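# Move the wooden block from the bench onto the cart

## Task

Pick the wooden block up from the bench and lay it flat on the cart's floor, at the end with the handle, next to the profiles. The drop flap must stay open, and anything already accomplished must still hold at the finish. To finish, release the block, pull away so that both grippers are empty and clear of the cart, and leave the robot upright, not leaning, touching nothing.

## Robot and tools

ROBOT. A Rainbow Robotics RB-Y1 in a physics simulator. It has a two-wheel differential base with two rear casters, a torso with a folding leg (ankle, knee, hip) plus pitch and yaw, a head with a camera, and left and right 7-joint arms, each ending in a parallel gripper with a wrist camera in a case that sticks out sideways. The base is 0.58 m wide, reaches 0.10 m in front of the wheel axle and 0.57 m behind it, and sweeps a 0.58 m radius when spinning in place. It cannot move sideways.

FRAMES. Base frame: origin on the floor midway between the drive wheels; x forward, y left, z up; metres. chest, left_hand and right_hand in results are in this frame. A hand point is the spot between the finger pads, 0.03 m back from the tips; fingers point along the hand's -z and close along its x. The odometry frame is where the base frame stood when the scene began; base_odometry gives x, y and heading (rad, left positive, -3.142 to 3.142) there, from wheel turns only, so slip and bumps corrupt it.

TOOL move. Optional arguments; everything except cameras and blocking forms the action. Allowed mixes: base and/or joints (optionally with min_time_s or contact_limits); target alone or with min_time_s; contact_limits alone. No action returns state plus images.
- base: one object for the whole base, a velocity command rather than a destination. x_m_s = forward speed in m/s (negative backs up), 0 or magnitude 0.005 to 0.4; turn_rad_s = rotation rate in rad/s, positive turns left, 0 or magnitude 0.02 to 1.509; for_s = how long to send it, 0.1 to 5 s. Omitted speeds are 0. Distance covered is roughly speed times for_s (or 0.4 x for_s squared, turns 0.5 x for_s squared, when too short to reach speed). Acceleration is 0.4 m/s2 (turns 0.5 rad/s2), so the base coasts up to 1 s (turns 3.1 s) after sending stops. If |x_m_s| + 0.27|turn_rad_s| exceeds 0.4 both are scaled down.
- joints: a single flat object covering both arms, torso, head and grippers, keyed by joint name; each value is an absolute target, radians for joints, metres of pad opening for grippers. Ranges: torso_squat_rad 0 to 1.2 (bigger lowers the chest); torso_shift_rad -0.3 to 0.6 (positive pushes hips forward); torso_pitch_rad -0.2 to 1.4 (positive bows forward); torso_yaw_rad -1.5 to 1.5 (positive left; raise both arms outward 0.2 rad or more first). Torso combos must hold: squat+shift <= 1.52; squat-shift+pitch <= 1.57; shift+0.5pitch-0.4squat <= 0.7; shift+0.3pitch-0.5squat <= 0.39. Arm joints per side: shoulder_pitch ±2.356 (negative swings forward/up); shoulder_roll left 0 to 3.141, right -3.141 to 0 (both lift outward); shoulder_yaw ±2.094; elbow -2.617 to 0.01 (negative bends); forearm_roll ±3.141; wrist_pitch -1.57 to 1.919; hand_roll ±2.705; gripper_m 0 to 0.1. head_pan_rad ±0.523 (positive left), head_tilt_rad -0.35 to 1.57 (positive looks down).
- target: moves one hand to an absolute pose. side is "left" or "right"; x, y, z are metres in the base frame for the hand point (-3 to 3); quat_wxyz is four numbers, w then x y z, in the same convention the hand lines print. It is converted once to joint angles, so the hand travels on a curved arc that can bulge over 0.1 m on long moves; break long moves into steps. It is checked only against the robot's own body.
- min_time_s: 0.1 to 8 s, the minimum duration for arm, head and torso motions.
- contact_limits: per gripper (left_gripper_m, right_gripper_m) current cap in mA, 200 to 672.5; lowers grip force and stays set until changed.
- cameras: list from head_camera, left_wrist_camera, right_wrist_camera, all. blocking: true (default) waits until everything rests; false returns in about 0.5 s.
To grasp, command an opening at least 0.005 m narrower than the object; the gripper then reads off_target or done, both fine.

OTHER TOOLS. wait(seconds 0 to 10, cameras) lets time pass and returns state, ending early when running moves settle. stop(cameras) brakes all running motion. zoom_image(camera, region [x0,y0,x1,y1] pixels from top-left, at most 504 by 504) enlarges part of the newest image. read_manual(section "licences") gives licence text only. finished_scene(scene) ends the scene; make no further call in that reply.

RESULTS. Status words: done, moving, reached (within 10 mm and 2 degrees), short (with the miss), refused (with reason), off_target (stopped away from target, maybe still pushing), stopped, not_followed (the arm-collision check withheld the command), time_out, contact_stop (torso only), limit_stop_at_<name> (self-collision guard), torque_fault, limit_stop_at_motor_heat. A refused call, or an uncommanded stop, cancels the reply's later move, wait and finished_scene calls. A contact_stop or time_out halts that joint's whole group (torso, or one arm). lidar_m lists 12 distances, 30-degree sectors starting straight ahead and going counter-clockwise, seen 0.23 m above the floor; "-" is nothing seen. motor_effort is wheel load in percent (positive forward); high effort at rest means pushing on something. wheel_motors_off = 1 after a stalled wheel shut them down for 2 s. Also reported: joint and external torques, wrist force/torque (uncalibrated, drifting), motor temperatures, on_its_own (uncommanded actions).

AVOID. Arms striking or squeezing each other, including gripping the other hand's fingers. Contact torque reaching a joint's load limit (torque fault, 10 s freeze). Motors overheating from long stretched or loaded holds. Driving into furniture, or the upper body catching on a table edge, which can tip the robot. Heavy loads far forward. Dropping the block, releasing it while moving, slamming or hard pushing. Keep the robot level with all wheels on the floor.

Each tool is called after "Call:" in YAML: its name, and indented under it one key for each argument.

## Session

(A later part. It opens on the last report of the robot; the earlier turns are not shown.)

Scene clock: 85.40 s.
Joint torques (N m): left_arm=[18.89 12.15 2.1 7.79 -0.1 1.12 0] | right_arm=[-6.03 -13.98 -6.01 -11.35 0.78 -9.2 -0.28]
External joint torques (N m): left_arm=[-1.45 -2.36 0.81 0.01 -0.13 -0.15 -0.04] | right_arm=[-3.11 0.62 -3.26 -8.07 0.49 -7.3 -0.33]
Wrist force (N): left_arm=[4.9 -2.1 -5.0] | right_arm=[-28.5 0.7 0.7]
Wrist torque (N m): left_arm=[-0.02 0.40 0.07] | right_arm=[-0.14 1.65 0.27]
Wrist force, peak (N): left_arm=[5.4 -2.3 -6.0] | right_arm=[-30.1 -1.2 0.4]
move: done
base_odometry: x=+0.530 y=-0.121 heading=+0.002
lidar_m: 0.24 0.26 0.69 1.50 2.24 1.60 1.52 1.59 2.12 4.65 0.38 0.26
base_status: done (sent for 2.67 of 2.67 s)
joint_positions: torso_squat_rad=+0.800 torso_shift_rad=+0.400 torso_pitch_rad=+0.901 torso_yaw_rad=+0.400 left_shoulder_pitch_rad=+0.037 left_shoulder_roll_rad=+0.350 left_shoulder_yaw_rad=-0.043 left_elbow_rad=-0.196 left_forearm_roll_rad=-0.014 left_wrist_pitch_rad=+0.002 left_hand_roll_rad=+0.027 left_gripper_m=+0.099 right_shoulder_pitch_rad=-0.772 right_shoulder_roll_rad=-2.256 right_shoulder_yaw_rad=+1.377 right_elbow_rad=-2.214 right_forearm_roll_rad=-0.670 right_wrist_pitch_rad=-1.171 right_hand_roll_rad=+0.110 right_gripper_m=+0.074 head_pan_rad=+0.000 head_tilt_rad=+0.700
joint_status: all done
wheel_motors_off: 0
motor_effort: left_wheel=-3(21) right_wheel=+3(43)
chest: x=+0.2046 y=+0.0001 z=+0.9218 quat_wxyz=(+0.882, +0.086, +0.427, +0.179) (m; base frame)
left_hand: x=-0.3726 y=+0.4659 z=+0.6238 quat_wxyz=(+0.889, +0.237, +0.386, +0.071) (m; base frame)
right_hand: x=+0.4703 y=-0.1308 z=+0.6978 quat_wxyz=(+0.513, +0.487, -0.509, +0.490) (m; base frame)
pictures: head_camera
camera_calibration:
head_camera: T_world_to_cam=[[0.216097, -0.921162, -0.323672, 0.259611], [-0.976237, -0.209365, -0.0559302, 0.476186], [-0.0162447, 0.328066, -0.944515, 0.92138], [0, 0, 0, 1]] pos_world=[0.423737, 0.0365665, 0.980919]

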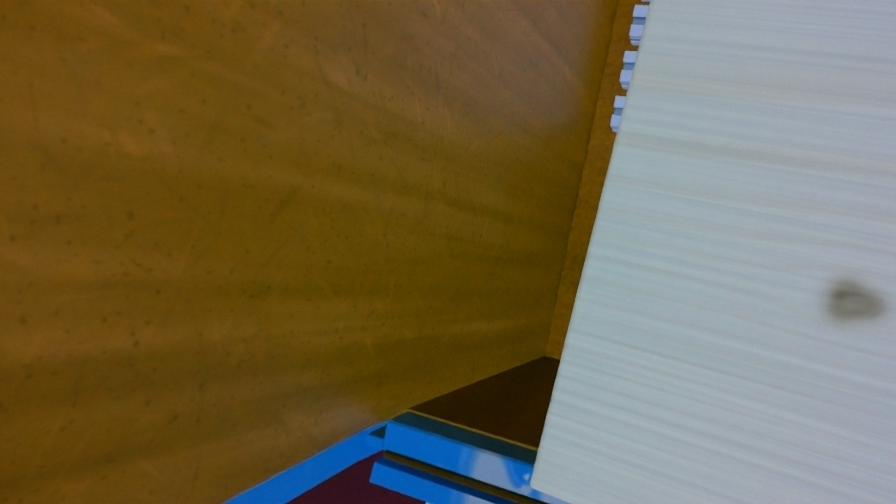

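Call:
move:
  target: {"side":"right","x":0.479,"y":-0.13,"z":0.61,"quat_wxyz":[0.5069,0.4930,-0.5069,0.4930]}
  min_time_s: 2

Call:
move:
  joints: {"torso_yaw_rad":0.55,"torso_pitch_rad":1.05,"right_shoulder_pitch_rad":-0.714,"right_shoulder_roll_rad":-1.914,"right_shoulder_yaw_rad":1.332,"right_elbow_rad":-1.775,"right_forearm_roll_rad":-0.684,"right_wrist_pitch_rad":-1.145,"right_hand_roll_rad":0.226,"head_pan_rad":-0.5,"head_tilt_rad":0.6}
  min_time_s: 2
  cameras: ["head_camera"]

Scene clock: 92.13 s.
Joint torques (N m): left_arm=[19.08 12.09 2.16 7.75 -0.08 1.13 0.05] | right_arm=[-5.93 -11.96 -8.89 -10.66 0.21 -9.13 -0.67]
External joint torques (N m): left_arm=[-1.26 -2.42 0.86 -0.03 -0.11 -0.14 0.01] | right_arm=[-2.8 2.95 -5.67 -7.45 0.06 -7.21 -0.72]
Wrist force (N): left_arm=[5.3 -1.6 -5.0] | right_arm=[-28.2 1.1 0.7]
Wrist torque (N m): left_arm=[-0.10 0.45 0.07] | right_arm=[-0.15 1.75 0.49]
Wrist force, peak (N): left_arm=[6.0 -1.9 -6.1] | right_arm=[-29.5 0.5 0.1]
move: done
base_odometry: x=+0.530 y=-0.121 heading=+0.002
lidar_m: 0.25 0.27 0.69 1.49 2.23 1.58 1.52 1.58 2.11 4.64 0.38 0.27
base_status: not commanded
joint_positions: torso_squat_rad=+0.800 torso_shift_rad=+0.400 torso_pitch_rad=+0.901 torso_yaw_rad=+0.400 left_shoulder_pitch_rad=+0.037 left_shoulder_roll_rad=+0.350 left_shoulder_yaw_rad=-0.043 left_elbow_rad=-0.196 left_forearm_roll_rad=-0.014 left_wrist_pitch_rad=+0.002 left_hand_roll_rad=+0.027 left_gripper_m=+0.099 right_shoulder_pitch_rad=-0.763 right_shoulder_roll_rad=-1.931 right_shoulder_yaw_rad=+1.339 right_elbow_rad=-1.865 right_forearm_roll_rad=-0.578 right_wrist_pitch_rad=-1.164 right_hand_roll_rad=+0.034 right_gripper_m=+0.074 head_pan_rad=+0.000 head_tilt_rad=+0.700
joint_status: all done
wheel_motors_off: 0
motor_effort: left_wheel=-3(4) right_wheel=+3(6)
chest: x=+0.2046 y=+0.0001 z=+0.9218 quat_wxyz=(+0.882, +0.086, +0.427, +0.179) (m; base frame)
left_hand: x=-0.3726 y=+0.4659 z=+0.6238 quat_wxyz=(+0.889, +0.237, +0.386, +0.071) (m; base frame)
right_hand: x=+0.4788 y=-0.1309 z=+0.6088 quat_wxyz=(+0.509, +0.491, -0.506, +0.494) (m; base frame)
right_hand_status: reached (checked arc, planned for 2.0 s): 2 mm and 0.3 deg off.
pictures: none

Scene clock: 94.43 s.
Joint torques (N m): left_arm=[18.26 14.88 2.61 8.04 -0.06 1.29 0.05] | right_arm=[-4.82 -9.28 -7.76 -11.99 1.41 -9 -0.25]
External joint torques (N m): left_arm=[-2.81 -2.45 1.07 -0.06 -0.1 -0.09 0] | right_arm=[-2.67 3.88 -5.5 -7.97 0.92 -7.12 -0.3]
Wrist force (N): left_arm=[5.1 -2.7 -3.8] | right_arm=[-28.0 0.6 0.7]
Wrist torque (N m): left_arm=[0.01 0.37 0.03] | right_arm=[-0.09 1.73 0.32]
Wrist force, peak (N): left_arm=[5.7 -2.3 -5.7] | right_arm=[-29.9 1.3 -0.6]
move: done
base_odometry: x=+0.530 y=-0.121 heading=+0.002
lidar_m: 0.25 0.26 0.70 1.49 2.25 1.60 1.52 1.59 2.11 4.64 0.38 0.27
base_status: not commanded
joint_positions: torso_squat_rad=+0.800 torso_shift_rad=+0.400 torso_pitch_rad=+1.050 torso_yaw_rad=+0.550 left_shoulder_pitch_rad=+0.038 left_shoulder_roll_rad=+0.350 left_shoulder_yaw_rad=-0.043 left_elbow_rad=-0.196 left_forearm_roll_rad=-0.014 left_wrist_pitch_rad=+0.002 left_hand_roll_rad=+0.027 left_gripper_m=+0.099 right_shoulder_pitch_rad=-0.713 right_shoulder_roll_rad=-1.915 right_shoulder_yaw_rad=+1.333 right_elbow_rad=-1.773 right_forearm_roll_rad=-0.684 right_wrist_pitch_rad=-1.143 right_hand_roll_rad=+0.226 right_gripper_m=+0.074 head_pan_rad=-0.500 head_tilt_rad=+0.600
joint_status: all done
wheel_motors_off: 0
motor_effort: left_wheel=+0(4) right_wheel=+4(5)
chest: x=+0.2302 y=-0.0001 z=+0.8838 quat_wxyz=(+0.833, +0.136, +0.482, +0.235) (m; base frame)
left_hand: x=-0.4189 y=+0.4418 z=+0.7342 quat_wxyz=(+0.837, +0.280, +0.456, +0.115) (m; base frame)
right_hand: x=+0.4818 y=-0.0863 z=+0.4783 quat_wxyz=(+0.513, +0.487, -0.509, +0.491) (m; base frame)
pictures: head_camera
camera_calibration:
head_camera: T_world_to_cam=[[-0.00151068, -0.998128, -0.0611347, 0.0701399], [-0.999745, 0.000129296, 0.0225933, 0.442699], [-0.0225431, 0.0611532, -0.997874, 0.918791], [0, 0, 0, 1]] pos_world=[0.463404, 0.0137643, 0.911124]

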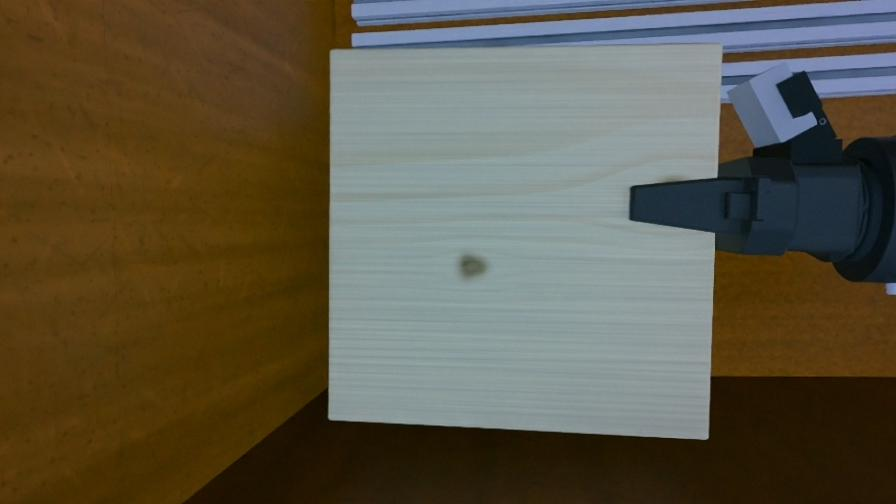

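Call:
move:
  target: {"side":"right","x":0.474,"y":-0.072,"z":0.41,"quat_wxyz":[0.5035,0.4965,-0.5035,0.4965]}
  min_time_s: 1.5

Call:
move:
  target: {"side":"right","x":0.474,"y":-0.073,"z":0.360,"quat_wxyz":[0.5328,0.4649,-0.4722,0.5263]}
  min_time_s: 1.2
  cameras: ["head_camera"]

Scene clock: 101.67 s.
Joint torques (N m): left_arm=[18.16 14.78 2.62 8.12 -0.08 1.16 0.12] | right_arm=[-7.38 -8.17 -6.82 -11.64 0.82 -9.08 -0.76]
External joint torques (N m): left_arm=[-2.91 -2.55 1.08 0.02 -0.12 -0.22 0.07] | right_arm=[-5.36 3.6 -4.56 -8.12 0.53 -7.17 -0.81]
Wrist force (N): left_arm=[5.1 -2.5 -4.7] | right_arm=[-28.7 1.6 0.3]
Wrist torque (N m): left_arm=[0.00 0.40 0.05] | right_arm=[-0.10 1.69 0.47]
Wrist force, peak (N): left_arm=[6.2 -3.0 -4.4] | right_arm=[-29.7 0.4 0.4]
move: done
base_odometry: x=+0.530 y=-0.121 heading=+0.002
lidar_m: 0.25 0.27 0.68 1.48 2.22 1.60 1.51 1.58 2.12 4.65 0.39 0.26
base_status: not commanded
joint_positions: torso_squat_rad=+0.800 torso_shift_rad=+0.400 torso_pitch_rad=+1.050 torso_yaw_rad=+0.550 left_shoulder_pitch_rad=+0.038 left_shoulder_roll_rad=+0.350 left_shoulder_yaw_rad=-0.043 left_elbow_rad=-0.196 left_forearm_roll_rad=-0.014 left_wrist_pitch_rad=+0.002 left_hand_roll_rad=+0.027 left_gripper_m=+0.099 right_shoulder_pitch_rad=-0.752 right_shoulder_roll_rad=-1.660 right_shoulder_yaw_rad=+1.320 right_elbow_rad=-1.441 right_forearm_roll_rad=-0.562 right_wrist_pitch_rad=-1.164 right_hand_roll_rad=+0.114 right_gripper_m=+0.074 head_pan_rad=-0.500 head_tilt_rad=+0.600
joint_status: all done
wheel_motors_off: 0
motor_effort: left_wheel=+1(1) right_wheel=+4(8)
chest: x=+0.2302 y=-0.0001 z=+0.8838 quat_wxyz=(+0.833, +0.136, +0.482, +0.235) (m; base frame)
left_hand: x=-0.4189 y=+0.4418 z=+0.7342 quat_wxyz=(+0.837, +0.280, +0.456, +0.115) (m; base frame)
right_hand: x=+0.4728 y=-0.0731 z=+0.4091 quat_wxyz=(+0.509, +0.491, -0.499, +0.500) (m; base frame)
right_hand_status: reached (checked arc, planned for 1.5 s): 2 mm and 1.1 deg off.
pictures: none

Scene clock: 103.20 s.
Joint torques (N m): left_arm=[18.5 14.56 2.61 8.15 -0.01 1.29 0.02] | right_arm=[-7.53 -7.35 -3.98 -10.61 0.53 -9.13 -0.72]
External joint torques (N m): left_arm=[-2.57 -2.77 1.07 0.05 -0.05 -0.09 -0.03] | right_arm=[-5.49 3.92 -1.81 -7.6 0.33 -7.22 -0.77]
Wrist force (N): left_arm=[4.9 -2.2 -4.1] | right_arm=[-28.3 1.0 -3.0]
Wrist torque (N m): left_arm=[-0.06 0.38 0.05] | right_arm=[-0.30 1.63 0.46]
Wrist force, peak (N): left_arm=[6.1 -2.5 -4.8] | right_arm=[-29.4 0.2 -0.9]
move: done
base_odometry: x=+0.530 y=-0.121 heading=+0.002
lidar_m: 0.25 0.27 0.68 1.49 2.23 1.59 1.51 1.58 2.12 4.65 0.39 0.27
base_status: not commanded
joint_positions: torso_squat_rad=+0.800 torso_shift_rad=+0.400 torso_pitch_rad=+1.050 torso_yaw_rad=+0.550 left_shoulder_pitch_rad=+0.038 left_shoulder_roll_rad=+0.350 left_shoulder_yaw_rad=-0.043 left_elbow_rad=-0.196 left_forearm_roll_rad=-0.014 left_wrist_pitch_rad=+0.002 left_hand_roll_rad=+0.027 left_gripper_m=+0.099 right_shoulder_pitch_rad=-0.779 right_shoulder_roll_rad=-1.562 right_shoulder_yaw_rad=+1.328 right_elbow_rad=-1.276 right_forearm_roll_rad=-0.528 right_wrist_pitch_rad=-1.106 right_hand_roll_rad=+0.067 right_gripper_m=+0.074 head_pan_rad=-0.500 head_tilt_rad=+0.600
joint_status: all done
wheel_motors_off: 0
motor_effort: left_wheel=+1(1) right_wheel=+6(7)
chest: x=+0.2302 y=-0.0001 z=+0.8838 quat_wxyz=(+0.833, +0.136, +0.482, +0.235) (m; base frame)
left_hand: x=-0.4189 y=+0.4418 z=+0.7342 quat_wxyz=(+0.837, +0.280, +0.456, +0.115) (m; base frame)
right_hand: x=+0.4738 y=-0.0742 z=+0.3590 quat_wxyz=(+0.534, +0.463, -0.471, +0.528) (m; base frame)
right_hand_status: reached (checked arc, planned for 1.2 s): 2 mm and 0.4 deg off.
pictures: head_camera
camera_calibration:
head_camera: T_world_to_cam=[[-0.00151068, -0.998128, -0.0611347, 0.0701399], [-0.999745, 0.000129296, 0.0225933, 0.442699], [-0.0225431, 0.0611532, -0.997874, 0.918791], [0, 0, 0, 1]] pos_world=[0.463404, 0.0137643, 0.911124]

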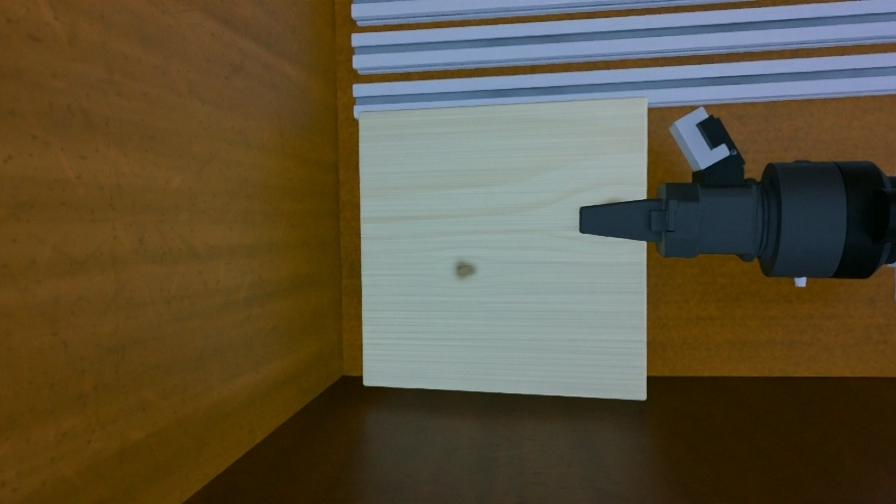

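Call:
move:
  target: {"side":"right","x":0.470,"y":-0.073,"z":0.349,"quat_wxyz":[0.531,0.467,-0.4704,0.5281]}
  min_time_s: 0.8

Call:
move:
  target: {"side":"right","x":0.470,"y":-0.073,"z":0.342,"quat_wxyz":[0.531,0.467,-0.4704,0.5281]}
  min_time_s: 0.8
  cameras: ["head_camera"]

Scene clock: 107.47 s.
Joint torques (N m): left_arm=[18.6 14.86 2.36 8.09 0.02 1.19 0.02] | right_arm=[-4.4 -9.61 -1.2 -4.36 1.56 -3.97 0.94]
External joint torques (N m): left_arm=[-2.48 -2.46 0.82 -0.01 -0.02 -0.19 -0.03] | right_arm=[-2.43 1.33 0.85 -1.54 1.39 -2.06 0.89]
Wrist force (N): left_arm=[5.1 -2.3 -4.4] | right_arm=[-17.2 -0.9 -3.2]
Wrist torque (N m): left_arm=[-0.03 0.40 0.07] | right_arm=[-0.65 -0.56 -0.86]
Wrist force, peak (N): left_arm=[6.4 -2.7 -4.8] | right_arm=[-28.8 0.9 -2.5]
move: done
base_odometry: x=+0.530 y=-0.121 heading=+0.002
lidar_m: 0.25 0.26 0.68 1.50 2.25 1.59 1.52 1.57 2.12 4.64 0.38 0.27
base_status: not commanded
joint_positions: torso_squat_rad=+0.800 torso_shift_rad=+0.400 torso_pitch_rad=+1.050 torso_yaw_rad=+0.550 left_shoulder_pitch_rad=+0.038 left_shoulder_roll_rad=+0.350 left_shoulder_yaw_rad=-0.043 left_elbow_rad=-0.196 left_forearm_roll_rad=-0.014 left_wrist_pitch_rad=+0.002 left_hand_roll_rad=+0.027 left_gripper_m=+0.099 right_shoulder_pitch_rad=-0.786 right_shoulder_roll_rad=-1.519 right_shoulder_yaw_rad=+1.334 right_elbow_rad=-1.209 right_forearm_roll_rad=-0.508 right_wrist_pitch_rad=-1.130 right_hand_roll_rad=+0.052 right_gripper_m=+0.074 head_pan_rad=-0.500 head_tilt_rad=+0.600
joint_status: all done
wheel_motors_off: 0
motor_effort: left_wheel=+1(1) right_wheel=+8(8)
chest: x=+0.2303 y=-0.0001 z=+0.8837 quat_wxyz=(+0.833, +0.136, +0.482, +0.235) (m; base frame)
left_hand: x=-0.4189 y=+0.4418 z=+0.7342 quat_wxyz=(+0.837, +0.280, +0.456, +0.115) (m; base frame)
right_hand: x=+0.4697 y=-0.0733 z=+0.3491 quat_wxyz=(+0.533, +0.465, -0.469, +0.529) (m; base frame)
right_hand_status: reached (checked arc, planned for 0.8 s): 0 mm and 0.3 deg off.
pictures: none

Scene clock: 108.60 s.
Joint torques (N m): left_arm=[18.69 14.89 2.59 8.13 -0.01 1.17 -0.1] | right_arm=[-2.24 -10.35 0.2 2.77 -0.42 3.99 0.33]
External joint torques (N m): left_arm=[-2.39 -2.43 1.05 0.03 -0.05 -0.21 -0.15] | right_arm=[-0.25 0.38 2.21 5.41 -0.56 5.9 0.28]
Wrist force (N): left_arm=[5.4 -1.8 -4.0] | right_arm=[1.9 2.4 7.6]
Wrist torque (N m): left_arm=[-0.09 0.40 0.06] | right_arm=[0.15 -4.19 -0.22]
Wrist force, peak (N): left_arm=[5.4 -3.6 -4.8] | right_arm=[7.9 2.1 19.2]
move: done
base_odometry: x=+0.530 y=-0.121 heading=+0.002
lidar_m: 0.25 0.27 0.69 1.49 2.24 1.59 1.51 1.58 2.11 4.64 0.38 0.26
base_status: not commanded
joint_positions: torso_squat_rad=+0.800 torso_shift_rad=+0.400 torso_pitch_rad=+1.050 torso_yaw_rad=+0.550 left_shoulder_pitch_rad=+0.037 left_shoulder_roll_rad=+0.350 left_shoulder_yaw_rad=-0.043 left_elbow_rad=-0.196 left_forearm_roll_rad=-0.014 left_wrist_pitch_rad=+0.002 left_hand_roll_rad=+0.027 left_gripper_m=+0.099 right_shoulder_pitch_rad=-0.795 right_shoulder_roll_rad=-1.486 right_shoulder_yaw_rad=+1.336 right_elbow_rad=-1.153 right_forearm_roll_rad=-0.495 right_wrist_pitch_rad=-1.154 right_hand_roll_rad=+0.037 right_gripper_m=+0.074 head_pan_rad=-0.500 head_tilt_rad=+0.600
joint_status: all done
wheel_motors_off: 0
motor_effort: left_wheel=-3(4) right_wheel=+6(7)
chest: x=+0.2302 y=-0.0001 z=+0.8837 quat_wxyz=(+0.833, +0.136, +0.482, +0.235) (m; base frame)
left_hand: x=-0.4188 y=+0.4419 z=+0.7340 quat_wxyz=(+0.837, +0.280, +0.456, +0.115) (m; base frame)
right_hand: x=+0.4698 y=-0.0727 z=+0.3431 quat_wxyz=(+0.531, +0.467, -0.470, +0.528) (m; base frame)
right_hand_status: reached (checked arc, planned for 0.8 s): 1 mm and 0.0 deg off.
pictures: head_camera
camera_calibration:
head_camera: T_world_to_cam=[[-0.00169467, -0.998153, -0.0607293, 0.0698579], [-0.999744, 0.000321827, 0.0226086, 0.442782], [-0.0225473, 0.0607521, -0.997898, 0.918824], [0, 0, 0, 1]] pos_world=[0.463504, 0.0137658, 0.911124]

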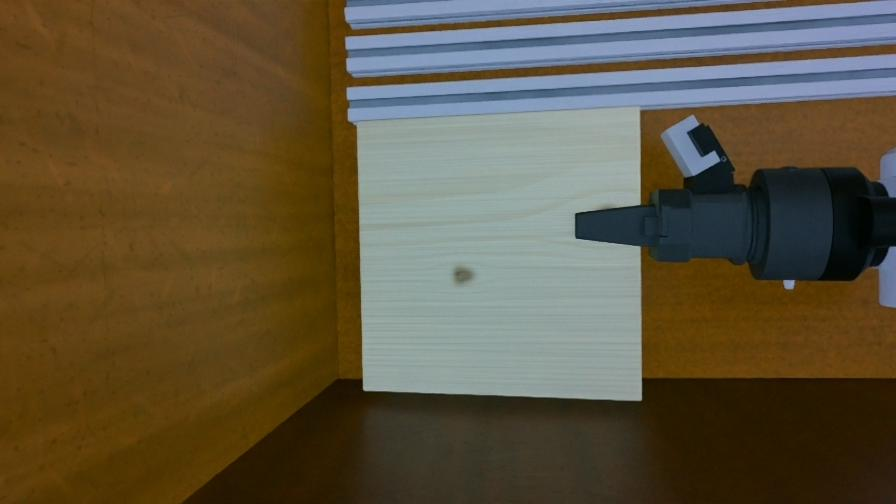

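Call:
move:
  joints: {"right_gripper_m":0.1}

Call:
move:
  target: {"side":"right","x":0.470,"y":-0.097,"z":0.346,"quat_wxyz":[0.531,0.467,-0.4704,0.5281]}
  min_time_s: 1.0

Call:
move:
  target: {"side":"right","x":0.470,"y":-0.100,"z":0.347,"quat_wxyz":[0.5795,0.4022,-0.4084,0.5795]}
  min_time_s: 1.2
  cameras: ["head_camera"]

Call:
move:
  target: {"side":"right","x":0.470,"y":-0.145,"z":0.346,"quat_wxyz":[0.5795,0.4022,-0.4084,0.5795]}
  min_time_s: 1.8

Call:
move:
  target: {"side":"right","x":0.470,"y":-0.19,"z":0.348,"quat_wxyz":[0.5795,0.4022,-0.4084,0.5795]}
  min_time_s: 1.2
  cameras: ["head_camera","right_wrist_camera"]

Scene clock: 112.33 s.
Joint torques (N m): left_arm=[19.27 14.83 2.55 7.9 -0.05 1.18 0.05] | right_arm=[-2.78 -11.28 -1.5 -3.15 -0.21 -3.76 0.38]
External joint torques (N m): left_arm=[-1.82 -2.49 1.01 -0.21 -0.09 -0.2 0] | right_arm=[-0.8 -0.54 0.5 -0.51 -0.35 -1.85 0.33]
Wrist force (N): left_arm=[4.9 -3.4 -4.8] | right_arm=[-16.0 2.8 -5.2]
Wrist torque (N m): left_arm=[0.10 0.39 0.01] | right_arm=[-0.31 -0.74 -0.14]
Wrist force, peak (N): left_arm=[6.2 -3.3 -5.0] | right_arm=[-18.2 1.5 -0.9]
move: done
base_odometry: x=+0.530 y=-0.121 heading=+0.002
lidar_m: 0.24 0.25 0.69 1.50 2.24 1.59 1.51 1.59 2.10 4.64 0.40 0.27
base_status: not commanded
joint_positions: torso_squat_rad=+0.800 torso_shift_rad=+0.400 torso_pitch_rad=+1.050 torso_yaw_rad=+0.550 left_shoulder_pitch_rad=+0.037 left_shoulder_roll_rad=+0.350 left_shoulder_yaw_rad=-0.043 left_elbow_rad=-0.196 left_forearm_roll_rad=-0.014 left_wrist_pitch_rad=+0.002 left_hand_roll_rad=+0.027 left_gripper_m=+0.099 right_shoulder_pitch_rad=-0.795 right_shoulder_roll_rad=-1.486 right_shoulder_yaw_rad=+1.337 right_elbow_rad=-1.152 right_forearm_roll_rad=-0.495 right_wrist_pitch_rad=-1.152 right_hand_roll_rad=+0.037 right_gripper_m=+0.099 head_pan_rad=-0.500 head_tilt_rad=+0.600
joint_status: all done
wheel_motors_off: 0
motor_effort: left_wheel=-3(6) right_wheel=+2(8)
chest: x=+0.2304 y=+0.0000 z=+0.8836 quat_wxyz=(+0.833, +0.136, +0.482, +0.235) (m; base frame)
left_hand: x=-0.4187 y=+0.4419 z=+0.7342 quat_wxyz=(+0.837, +0.280, +0.456, +0.115) (m; base frame)
right_hand: x=+0.4697 y=-0.0730 z=+0.3420 quat_wxyz=(+0.532, +0.466, -0.469, +0.529) (m; base frame)
pictures: none

Scene clock: 113.67 s.
Joint torques (N m): left_arm=[18.95 14.63 2.04 7.95 -0.02 1.18 -0.06] | right_arm=[-0.71 -15.63 -1.56 -2.49 -0.37 -4.08 -0.25]
External joint torques (N m): left_arm=[-2.14 -2.69 0.5 -0.15 -0.06 -0.2 -0.11] | right_arm=[0.79 -4.12 0.22 -0.35 -0.49 -2.17 -0.3]
Wrist force (N): left_arm=[5.1 -2.7 -4.2] | right_arm=[-16.8 3.0 -4.9]
Wrist torque (N m): left_arm=[0.00 0.37 0.03] | right_arm=[-0.34 -0.74 -0.19]
Wrist force, peak (N): left_arm=[5.1 -3.1 -4.8] | right_arm=[-16.8 2.9 -5.5]
move: done
base_odometry: x=+0.530 y=-0.121 heading=+0.002
lidar_m: 0.25 0.27 0.69 1.51 2.23 1.59 1.51 1.57 2.13 4.65 0.38 0.27
base_status: not commanded
joint_positions: torso_squat_rad=+0.800 torso_shift_rad=+0.400 torso_pitch_rad=+1.050 torso_yaw_rad=+0.550 left_shoulder_pitch_rad=+0.037 left_shoulder_roll_rad=+0.350 left_shoulder_yaw_rad=-0.043 left_elbow_rad=-0.196 left_forearm_roll_rad=-0.014 left_wrist_pitch_rad=+0.002 left_hand_roll_rad=+0.027 left_gripper_m=+0.099 right_shoulder_pitch_rad=-0.766 right_shoulder_roll_rad=-1.516 right_shoulder_yaw_rad=+1.341 right_elbow_rad=-1.127 right_forearm_roll_rad=-0.503 right_wrist_pitch_rad=-1.217 right_hand_roll_rad=+0.036 right_gripper_m=+0.099 head_pan_rad=-0.500 head_tilt_rad=+0.600
joint_status: all done
wheel_motors_off: 0
motor_effort: left_wheel=-3(4) right_wheel=+3(5)
chest: x=+0.2304 y=+0.0000 z=+0.8836 quat_wxyz=(+0.833, +0.136, +0.482, +0.235) (m; base frame)
left_hand: x=-0.4187 y=+0.4419 z=+0.7342 quat_wxyz=(+0.837, +0.280, +0.456, +0.115) (m; base frame)
right_hand: x=+0.4701 y=-0.0956 z=+0.3458 quat_wxyz=(+0.531, +0.467, -0.470, +0.529) (m; base frame)
right_hand_status: reached (checked arc, planned for 1.0 s): 1 mm and 0.1 deg off.
pictures: none

Scene clock: 115.20 s.
Joint torques (N m): left_arm=[19.3 14.95 2.68 8.06 -0.01 1.25 0.13] | right_arm=[-1.62 -15.38 -5.13 -5.76 0 -3.91 0.24]
External joint torques (N m): left_arm=[-1.79 -2.37 1.14 -0.05 -0.05 -0.13 0.08] | right_arm=[0.06 -2.95 -3.11 -2.42 -0.31 -2.1 0.19]
Wrist force (N): left_arm=[5.3 -2.2 -4.9] | right_arm=[-15.3 3.2 -5.4]
Wrist torque (N m): left_arm=[-0.07 0.40 0.03] | right_arm=[-0.25 -0.48 -0.36]
Wrist force, peak (N): left_arm=[6.1 -3.2 -3.8] | right_arm=[20.4 6.6 -3.1]
move: done
base_odometry: x=+0.530 y=-0.121 heading=+0.002
lidar_m: 0.25 0.26 0.68 1.49 2.24 1.60 1.51 1.58 2.12 4.65 0.39 0.26
base_status: not commanded
joint_positions: torso_squat_rad=+0.800 torso_shift_rad=+0.400 torso_pitch_rad=+1.050 torso_yaw_rad=+0.550 left_shoulder_pitch_rad=+0.037 left_shoulder_roll_rad=+0.350 left_shoulder_yaw_rad=-0.043 left_elbow_rad=-0.196 left_forearm_roll_rad=-0.014 left_wrist_pitch_rad=+0.002 left_hand_roll_rad=+0.027 left_gripper_m=+0.099 right_shoulder_pitch_rad=-0.726 right_shoulder_roll_rad=-1.720 right_shoulder_yaw_rad=+1.326 right_elbow_rad=-1.493 right_forearm_roll_rad=-0.628 right_wrist_pitch_rad=-0.858 right_hand_roll_rad=+0.170 right_gripper_m=+0.099 head_pan_rad=-0.500 head_tilt_rad=+0.600
joint_status: all done
wheel_motors_off: 0
motor_effort: left_wheel=-4(5) right_wheel=+1(5)
chest: x=+0.2304 y=+0.0000 z=+0.8836 quat_wxyz=(+0.833, +0.136, +0.482, +0.235) (m; base frame)
left_hand: x=-0.4187 y=+0.4419 z=+0.7341 quat_wxyz=(+0.837, +0.280, +0.456, +0.115) (m; base frame)
right_hand: x=+0.4695 y=-0.1001 z=+0.3467 quat_wxyz=(+0.579, +0.403, -0.408, +0.580) (m; base frame)
right_hand_status: reached (checked arc, planned for 1.2 s): 1 mm and 0.1 deg off.
pictures: head_camera
camera_calibration:
head_camera: T_world_to_cam=[[-0.00162155, -0.998159, -0.0606314, 0.0698167], [-0.999733, 0.000220824, 0.0231019, 0.442437], [-0.023046, 0.0606527, -0.997893, 0.91875], [0, 0, 0, 1]] pos_world=[0.463606, 0.0138658, 0.910826]

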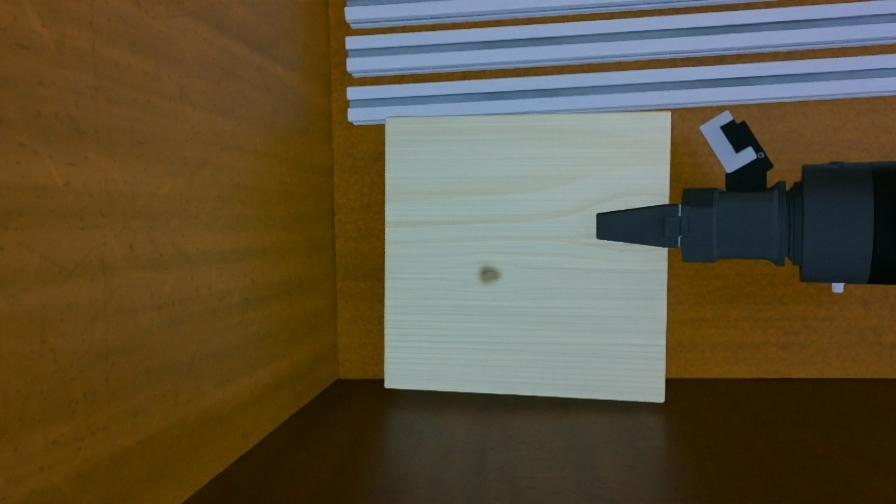

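Scene clock: 117.33 s.
Joint torques (N m): left_arm=[19.3 14.9 2.31 7.89 -0.04 1.14 0.02] | right_arm=[0.66 -15.45 -0.51 -1.66 0.46 -2.03 -0.25]
External joint torques (N m): left_arm=[-1.78 -2.41 0.78 -0.21 -0.09 -0.24 -0.03] | right_arm=[1.49 -1.84 0.82 0.53 0.18 -0.22 -0.29]
Wrist force (N): left_arm=[5.9 -2.8 -3.7] | right_arm=[-5.9 1.8 -0.4]
Wrist torque (N m): left_arm=[0.01 0.48 0.02] | right_arm=[-0.29 -0.26 -0.02]
Wrist force, peak (N): left_arm=[6.3 -2.2 -4.8] | right_arm=[-15.2 3.9 -6.8]
move: done
base_odometry: x=+0.530 y=-0.121 heading=+0.002
lidar_m: 0.24 0.27 0.70 1.49 2.23 1.60 1.51 1.57 2.12 4.65 0.38 0.26
base_status: not commanded
joint_positions: torso_squat_rad=+0.800 torso_shift_rad=+0.400 torso_pitch_rad=+1.050 torso_yaw_rad=+0.550 left_shoulder_pitch_rad=+0.037 left_shoulder_roll_rad=+0.350 left_shoulder_yaw_rad=-0.043 left_elbow_rad=-0.196 left_forearm_roll_rad=-0.014 left_wrist_pitch_rad=+0.002 left_hand_roll_rad=+0.027 left_gripper_m=+0.099 right_shoulder_pitch_rad=-0.676 right_shoulder_roll_rad=-1.748 right_shoulder_yaw_rad=+1.354 right_elbow_rad=-1.389 right_forearm_roll_rad=-0.627 right_wrist_pitch_rad=-1.013 right_hand_roll_rad=+0.153 right_gripper_m=+0.099 head_pan_rad=-0.500 head_tilt_rad=+0.600
joint_status: all done
wheel_motors_off: 0
motor_effort: left_wheel=-3(5) right_wheel=+1(5)
chest: x=+0.2304 y=+0.0000 z=+0.8836 quat_wxyz=(+0.833, +0.136, +0.482, +0.235) (m; base frame)
left_hand: x=-0.4187 y=+0.4419 z=+0.7341 quat_wxyz=(+0.837, +0.280, +0.456, +0.115) (m; base frame)
right_hand: x=+0.4701 y=-0.1446 z=+0.3462 quat_wxyz=(+0.579, +0.402, -0.409, +0.579) (m; base frame)
right_hand_status: reached (checked arc, planned for 1.8 s): 0 mm and 0.0 deg off.
pictures: none

Scene clock: 118.87 s.
Joint torques (N m): left_arm=[19.66 14.92 2.31 8.09 -0.07 1.14 0.04] | right_arm=[1.64 -16.5 0.32 -0.48 -0.25 -1.88 -0.43]
External joint torques (N m): left_arm=[-1.42 -2.39 0.77 -0.02 -0.11 -0.24 0] | right_arm=[1.58 -1.87 0.94 0.52 -0.47 -0.07 -0.48]
Wrist force (N): left_arm=[5.5 -2.2 -4.2] | right_arm=[-5.5 2.2 -0.3]
Wrist torque (N m): left_arm=[-0.08 0.46 0.05] | right_arm=[-0.33 -0.24 -0.03]
Wrist force, peak (N): left_arm=[6.0 -3.0 -4.5] | right_arm=[-6.2 1.9 -0.7]
move: done
base_odometry: x=+0.530 y=-0.121 heading=+0.002
lidar_m: 0.25 0.26 0.68 1.49 2.24 1.60 1.50 1.57 2.12 4.64 0.38 0.26
base_status: not commanded
joint_positions: torso_squat_rad=+0.800 torso_shift_rad=+0.400 torso_pitch_rad=+1.050 torso_yaw_rad=+0.550 left_shoulder_pitch_rad=+0.037 left_shoulder_roll_rad=+0.350 left_shoulder_yaw_rad=-0.043 left_elbow_rad=-0.196 left_forearm_roll_rad=-0.014 left_wrist_pitch_rad=+0.002 left_hand_roll_rad=+0.027 left_gripper_m=+0.099 right_shoulder_pitch_rad=-0.625 right_shoulder_roll_rad=-1.760 right_shoulder_yaw_rad=+1.385 right_elbow_rad=-1.263 right_forearm_roll_rad=-0.632 right_wrist_pitch_rad=-1.173 right_hand_roll_rad=+0.134 right_gripper_m=+0.099 head_pan_rad=-0.500 head_tilt_rad=+0.600
joint_status: all done
wheel_motors_off: 0
motor_effort: left_wheel=-3(4) right_wheel=+3(5)
chest: x=+0.2304 y=+0.0000 z=+0.8836 quat_wxyz=(+0.833, +0.136, +0.482, +0.235) (m; base frame)
left_hand: x=-0.4187 y=+0.4419 z=+0.7341 quat_wxyz=(+0.837, +0.280, +0.456, +0.115) (m; base frame)
right_hand: x=+0.4700 y=-0.1896 z=+0.3481 quat_wxyz=(+0.580, +0.402, -0.408, +0.580) (m; base frame)
right_hand_status: reached (checked arc, planned for 1.2 s): 0 mm and 0.0 deg off.
pictures: head_camera, right_wrist_camera
camera_calibration:
head_camera: T_world_to_cam=[[-0.00161549, -0.998159, -0.0606319, 0.0698143], [-0.999735, 0.000220835, 0.0230017, 0.442529], [-0.022946, 0.060653, -0.997895, 0.918705], [0, 0, 0, 1]] pos_world=[0.463605, 0.0138658, 0.910826]
right_wrist_camera: T_world_to_cam=[[0.0345004, -0.31858, -0.947268, 0.251913], [-0.864851, -0.484513, 0.13145, 0.295901], [-0.500841, 0.814711, -0.29224, 0.563792], [0, 0, 0, 1]] pos_world=[0.52959, -0.235705, 0.364496]

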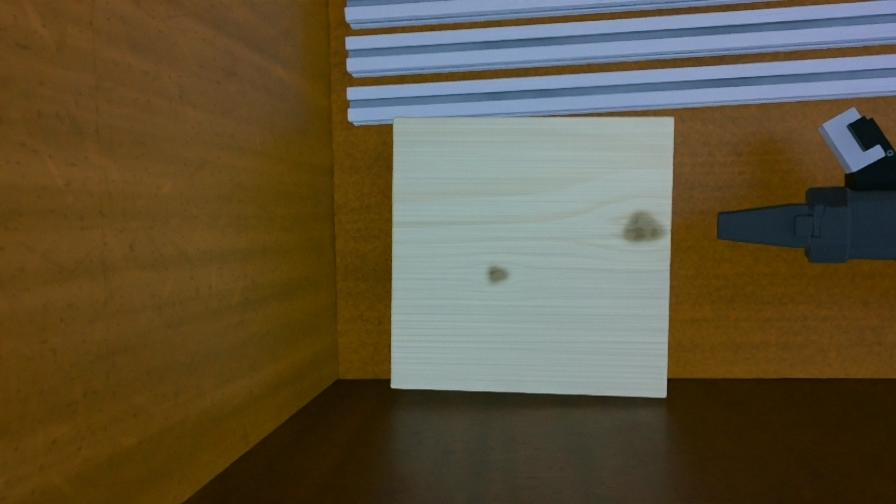

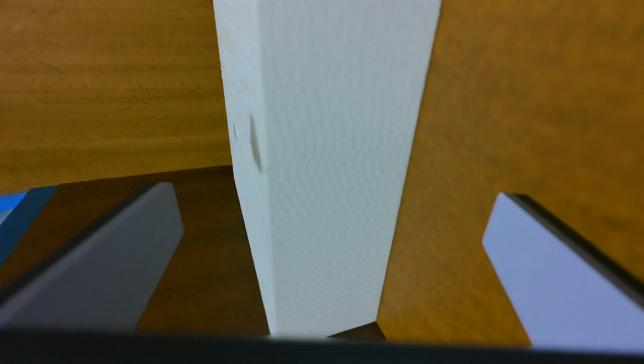

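Call:
move:
  target: {"side":"right","x":0.46,"y":-0.22,"z":0.5,"quat_wxyz":[0.588,0.3923,-0.4186,0.5698]}
  min_time_s: 1.0

Call:
move:
  target: {"side":"right","x":0.46,"y":-0.22,"z":0.7,"quat_wxyz":[0.588,0.3923,-0.4186,0.5698]}
  min_time_s: 1.3

Call:
move:
  joints: {"torso_yaw_rad":0.3,"torso_pitch_rad":0.6}
  min_time_s: 1.5

Call:
move:
  base: {"x_m_s":-0.25,"for_s":1.6}
  joints: {"torso_yaw_rad":0.0,"torso_pitch_rad":0.1,"torso_shift_rad":0.0,"torso_squat_rad":0.5,"head_pan_rad":0,"head_tilt_rad":0.9}
  min_time_s: 2
  cameras: ["head_camera"]

Scene clock: 122.53 s.
Joint torques (N m): left_arm=[19.19 14.78 2.61 8.03 0.08 1.26 0.01] | right_arm=[0.05 -15.55 2.32 -1.94 0.63 -1.53 -0.02]
External joint torques (N m): left_arm=[-1.89 -2.53 1.08 -0.08 0.03 -0.12 -0.04] | right_arm=[0.48 -0.15 0.54 -0.26 -0.07 0.14 -0.07]
Wrist force (N): left_arm=[5.1 -2.9 -4.4] | right_arm=[-6.0 2.5 -0.4]
Wrist torque (N m): left_arm=[0.04 0.38 0.05] | right_arm=[-0.33 -0.28 -0.25]
Wrist force, peak (N): left_arm=[6.0 -2.2 -4.9] | right_arm=[-6.1 3.0 -1.1]
move: done
base_odometry: x=+0.530 y=-0.121 heading=+0.002
lidar_m: 0.24 0.26 0.69 1.49 2.23 1.58 1.51 1.59 2.13 4.66 0.38 0.27
base_status: not commanded
joint_positions: torso_squat_rad=+0.800 torso_shift_rad=+0.400 torso_pitch_rad=+1.050 torso_yaw_rad=+0.550 left_shoulder_pitch_rad=+0.037 left_shoulder_roll_rad=+0.350 left_shoulder_yaw_rad=-0.043 left_elbow_rad=-0.196 left_forearm_roll_rad=-0.014 left_wrist_pitch_rad=+0.002 left_hand_roll_rad=+0.027 left_gripper_m=+0.099 right_shoulder_pitch_rad=-0.484 right_shoulder_roll_rad=-2.295 right_shoulder_yaw_rad=+1.547 right_elbow_rad=-1.894 right_forearm_roll_rad=-0.837 right_wrist_pitch_rad=-1.314 right_hand_roll_rad=+0.442 right_gripper_m=+0.099 head_pan_rad=-0.500 head_tilt_rad=+0.600
joint_status: all done
wheel_motors_off: 0
motor_effort: left_wheel=-3(4) right_wheel=+4(5)
chest: x=+0.2303 y=+0.0001 z=+0.8836 quat_wxyz=(+0.833, +0.136, +0.482, +0.235) (m; base frame)
left_hand: x=-0.4187 y=+0.4420 z=+0.7340 quat_wxyz=(+0.837, +0.280, +0.456, +0.115) (m; base frame)
right_hand: x=+0.4602 y=-0.2198 z=+0.5000 quat_wxyz=(+0.588, +0.392, -0.419, +0.570) (m; base frame)
right_hand_status: reached (checked arc, planned for 1.0 s): 0 mm and 0.0 deg off.
pictures: none

Scene clock: 124.17 s.
Joint torques (N m): left_arm=[19.4 14.84 2.56 7.96 0.05 1.12 0.12] | right_arm=[-3.13 -14.08 2.37 1.14 0.22 -1.7 -0.03]
External joint torques (N m): left_arm=[-1.68 -2.47 1.02 -0.15 0 -0.26 0.07] | right_arm=[-2.02 -0.51 0.09 0.18 -0.22 0.05 -0.08]
Wrist force (N): left_arm=[5.7 -2.6 -4.4] | right_arm=[-6.0 2.1 -0.5]
Wrist torque (N m): left_arm=[-0.01 0.47 0.05] | right_arm=[-0.30 -0.26 -0.06]
Wrist force, peak (N): left_arm=[5.4 -3.3 -5.2] | right_arm=[-6.5 2.2 -0.3]
move: done
base_odometry: x=+0.530 y=-0.121 heading=+0.002
lidar_m: 0.25 0.27 0.69 1.48 2.23 1.59 1.51 1.59 2.13 4.65 0.39 0.28
base_status: not commanded
joint_positions: torso_squat_rad=+0.800 torso_shift_rad=+0.400 torso_pitch_rad=+1.050 torso_yaw_rad=+0.550 left_shoulder_pitch_rad=+0.037 left_shoulder_roll_rad=+0.350 left_shoulder_yaw_rad=-0.043 left_elbow_rad=-0.196 left_forearm_roll_rad=-0.014 left_wrist_pitch_rad=+0.002 left_hand_roll_rad=+0.027 left_gripper_m=+0.099 right_shoulder_pitch_rad=-0.620 right_shoulder_roll_rad=-3.020 right_shoulder_yaw_rad=+1.851 right_elbow_rad=-2.322 right_forearm_roll_rad=-0.566 right_wrist_pitch_rad=-1.570 right_hand_roll_rad=+0.309 right_gripper_m=+0.099 head_pan_rad=-0.500 head_tilt_rad=+0.600
joint_status: all done
wheel_motors_off: 0
motor_effort: left_wheel=-2(4) right_wheel=+5(5)
chest: x=+0.2303 y=+0.0001 z=+0.8836 quat_wxyz=(+0.833, +0.136, +0.482, +0.235) (m; base frame)
left_hand: x=-0.4187 y=+0.4420 z=+0.7340 quat_wxyz=(+0.837, +0.280, +0.456, +0.115) (m; base frame)
right_hand: x=+0.4600 y=-0.2200 z=+0.6999 quat_wxyz=(+0.588, +0.392, -0.419, +0.570) (m; base frame)
right_hand_status: reached (checked arc, planned for 1.3 s): 0 mm and 0.0 deg off.
pictures: none

Scene clock: 126.47 s.
Joint torques (N m): left_arm=[13.75 10.73 1.92 5.47 0.08 0.62 0.04] | right_arm=[-0.63 -11.51 0.25 3.95 -0.57 -1.62 -0.12]
External joint torques (N m): left_arm=[-0.94 -2.05 0.79 -0.18 0.04 -0.18 0.01] | right_arm=[-1.76 -0.2 0.35 0.39 -0.09 0.11 -0.16]
Wrist force (N): left_arm=[4.0 -1.0 -7.1] | right_arm=[-4.8 4.7 -1.1]
Wrist torque (N m): left_arm=[-0.15 0.41 0.06] | right_arm=[-0.40 -0.17 -0.05]
Wrist force, peak (N): left_arm=[4.0 -1.0 -7.1] | right_arm=[-4.8 5.2 -1.0]
move: done
base_odometry: x=+0.530 y=-0.121 heading=+0.002
lidar_m: 0.25 0.25 0.69 1.49 2.23 1.60 1.51 1.57 2.12 4.65 0.38 0.27
base_status: not commanded
joint_positions: torso_squat_rad=+0.800 torso_shift_rad=+0.400 torso_pitch_rad=+0.600 torso_yaw_rad=+0.300 left_shoulder_pitch_rad=+0.037 left_shoulder_roll_rad=+0.350 left_shoulder_yaw_rad=-0.043 left_elbow_rad=-0.196 left_forearm_roll_rad=-0.014 left_wrist_pitch_rad=+0.002 left_hand_roll_rad=+0.027 left_gripper_m=+0.099 right_shoulder_pitch_rad=-0.620 right_shoulder_roll_rad=-3.020 right_shoulder_yaw_rad=+1.851 right_elbow_rad=-2.322 right_forearm_roll_rad=-0.566 right_wrist_pitch_rad=-1.570 right_hand_roll_rad=+0.309 right_gripper_m=+0.099 head_pan_rad=-0.500 head_tilt_rad=+0.600
joint_status: all done
wheel_motors_off: 0
motor_effort: left_wheel=-3(4) right_wheel=+4(5)
chest: x=+0.1366 y=+0.0001 z=+0.9851 quat_wxyz=(+0.945, +0.044, +0.292, +0.143) (m; base frame)
left_hand: x=-0.2875 y=+0.4760 z=+0.5028 quat_wxyz=(+0.946, +0.207, +0.242, +0.060) (m; base frame)
right_hand: x=+0.3714 y=-0.2808 z=+0.9551 quat_wxyz=(+0.560, +0.164, -0.516, +0.627) (m; base frame)
pictures: none

Scene clock: 129.97 s.
Joint torques (N m): left_arm=[0.83 7.83 1.81 0.86 -0.09 -0.45 -0.06] | right_arm=[3.28 -7.64 -3.13 4.6 -1.46 -1.36 -0.18]
External joint torques (N m): left_arm=[-0.75 -2.1 0.93 0.12 -0.13 -0.29 -0.06] | right_arm=[-0.95 -0.13 0.33 0.55 -0.19 0.09 -0.2]
Wrist force (N): left_arm=[0.6 -1.3 -7.3] | right_arm=[-3.1 7.4 0.0]
Wrist torque (N m): left_arm=[-0.13 0.18 0.07] | right_arm=[-0.56 -0.12 -0.08]
Wrist force, peak (N): left_arm=[4.2 -1.7 -7.1] | right_arm=[-3.8 7.5 0.2]
move: done
base_odometry: x=+0.130 y=-0.121 heading=+0.000
lidar_m: 0.64 0.69 1.61 5.01 1.64 1.18 1.12 1.17 1.56 3.93 0.96 0.70
base_status: done (sent for 1.6 of 1.6 s)
joint_positions: torso_squat_rad=+0.500 torso_shift_rad=+0.000 torso_pitch_rad=+0.100 torso_yaw_rad=+0.000 left_shoulder_pitch_rad=+0.037 left_shoulder_roll_rad=+0.350 left_shoulder_yaw_rad=-0.043 left_elbow_rad=-0.196 left_forearm_roll_rad=-0.014 left_wrist_pitch_rad=+0.002 left_hand_roll_rad=+0.027 left_gripper_m=+0.099 right_shoulder_pitch_rad=-0.620 right_shoulder_roll_rad=-3.020 right_shoulder_yaw_rad=+1.851 right_elbow_rad=-2.322 right_forearm_roll_rad=-0.566 right_wrist_pitch_rad=-1.570 right_hand_roll_rad=+0.309 right_gripper_m=+0.099 head_pan_rad=+0.000 head_tilt_rad=+0.900
joint_status: all done
wheel_motors_off: 0
motor_effort: left_wheel=-24(35) right_wheel=+25(42)
chest: x=-0.1972 y=+0.0001 z=+1.2027 quat_wxyz=(+0.999, +0.000, +0.050, +0.000) (m; base frame)
left_hand: x=-0.1946 y=+0.4777 z=+0.5617 quat_wxyz=(+0.985, +0.169, -0.025, -0.037) (m; base frame)
right_hand: x=-0.0687 y=-0.3305 z=+1.2982 quat_wxyz=(+0.507, -0.097, -0.622, +0.588) (m; base frame)
pictures: head_camera
camera_calibration:
head_camera: T_world_to_cam=[[-0.0106204, -0.999502, -0.0297302, 0.0390772], [-0.809082, 0.026061, -0.587118, 0.747701], [0.5876, 0.0178187, -0.808955, 1.16859], [0, 0, 0, 1]] pos_world=[-0.0812948, -0.00125082, 1.38548]

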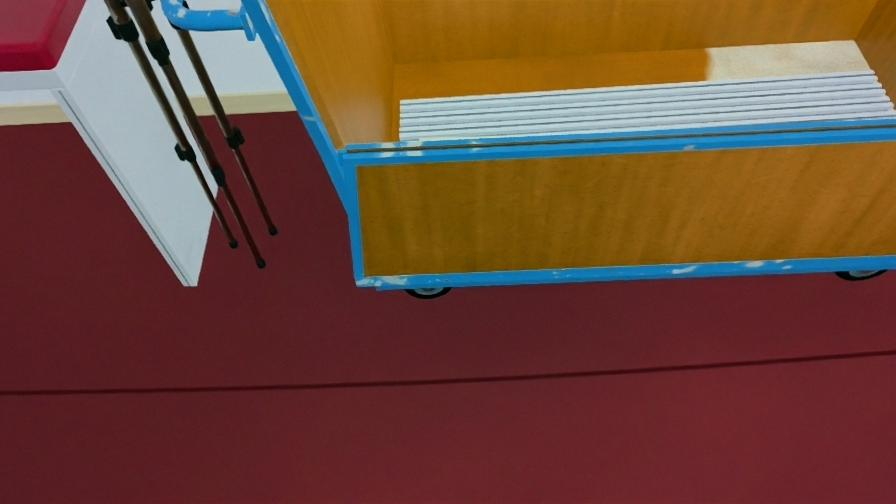

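Call:
finished_scene:
  scene: 2

The scene is finished: the task was done.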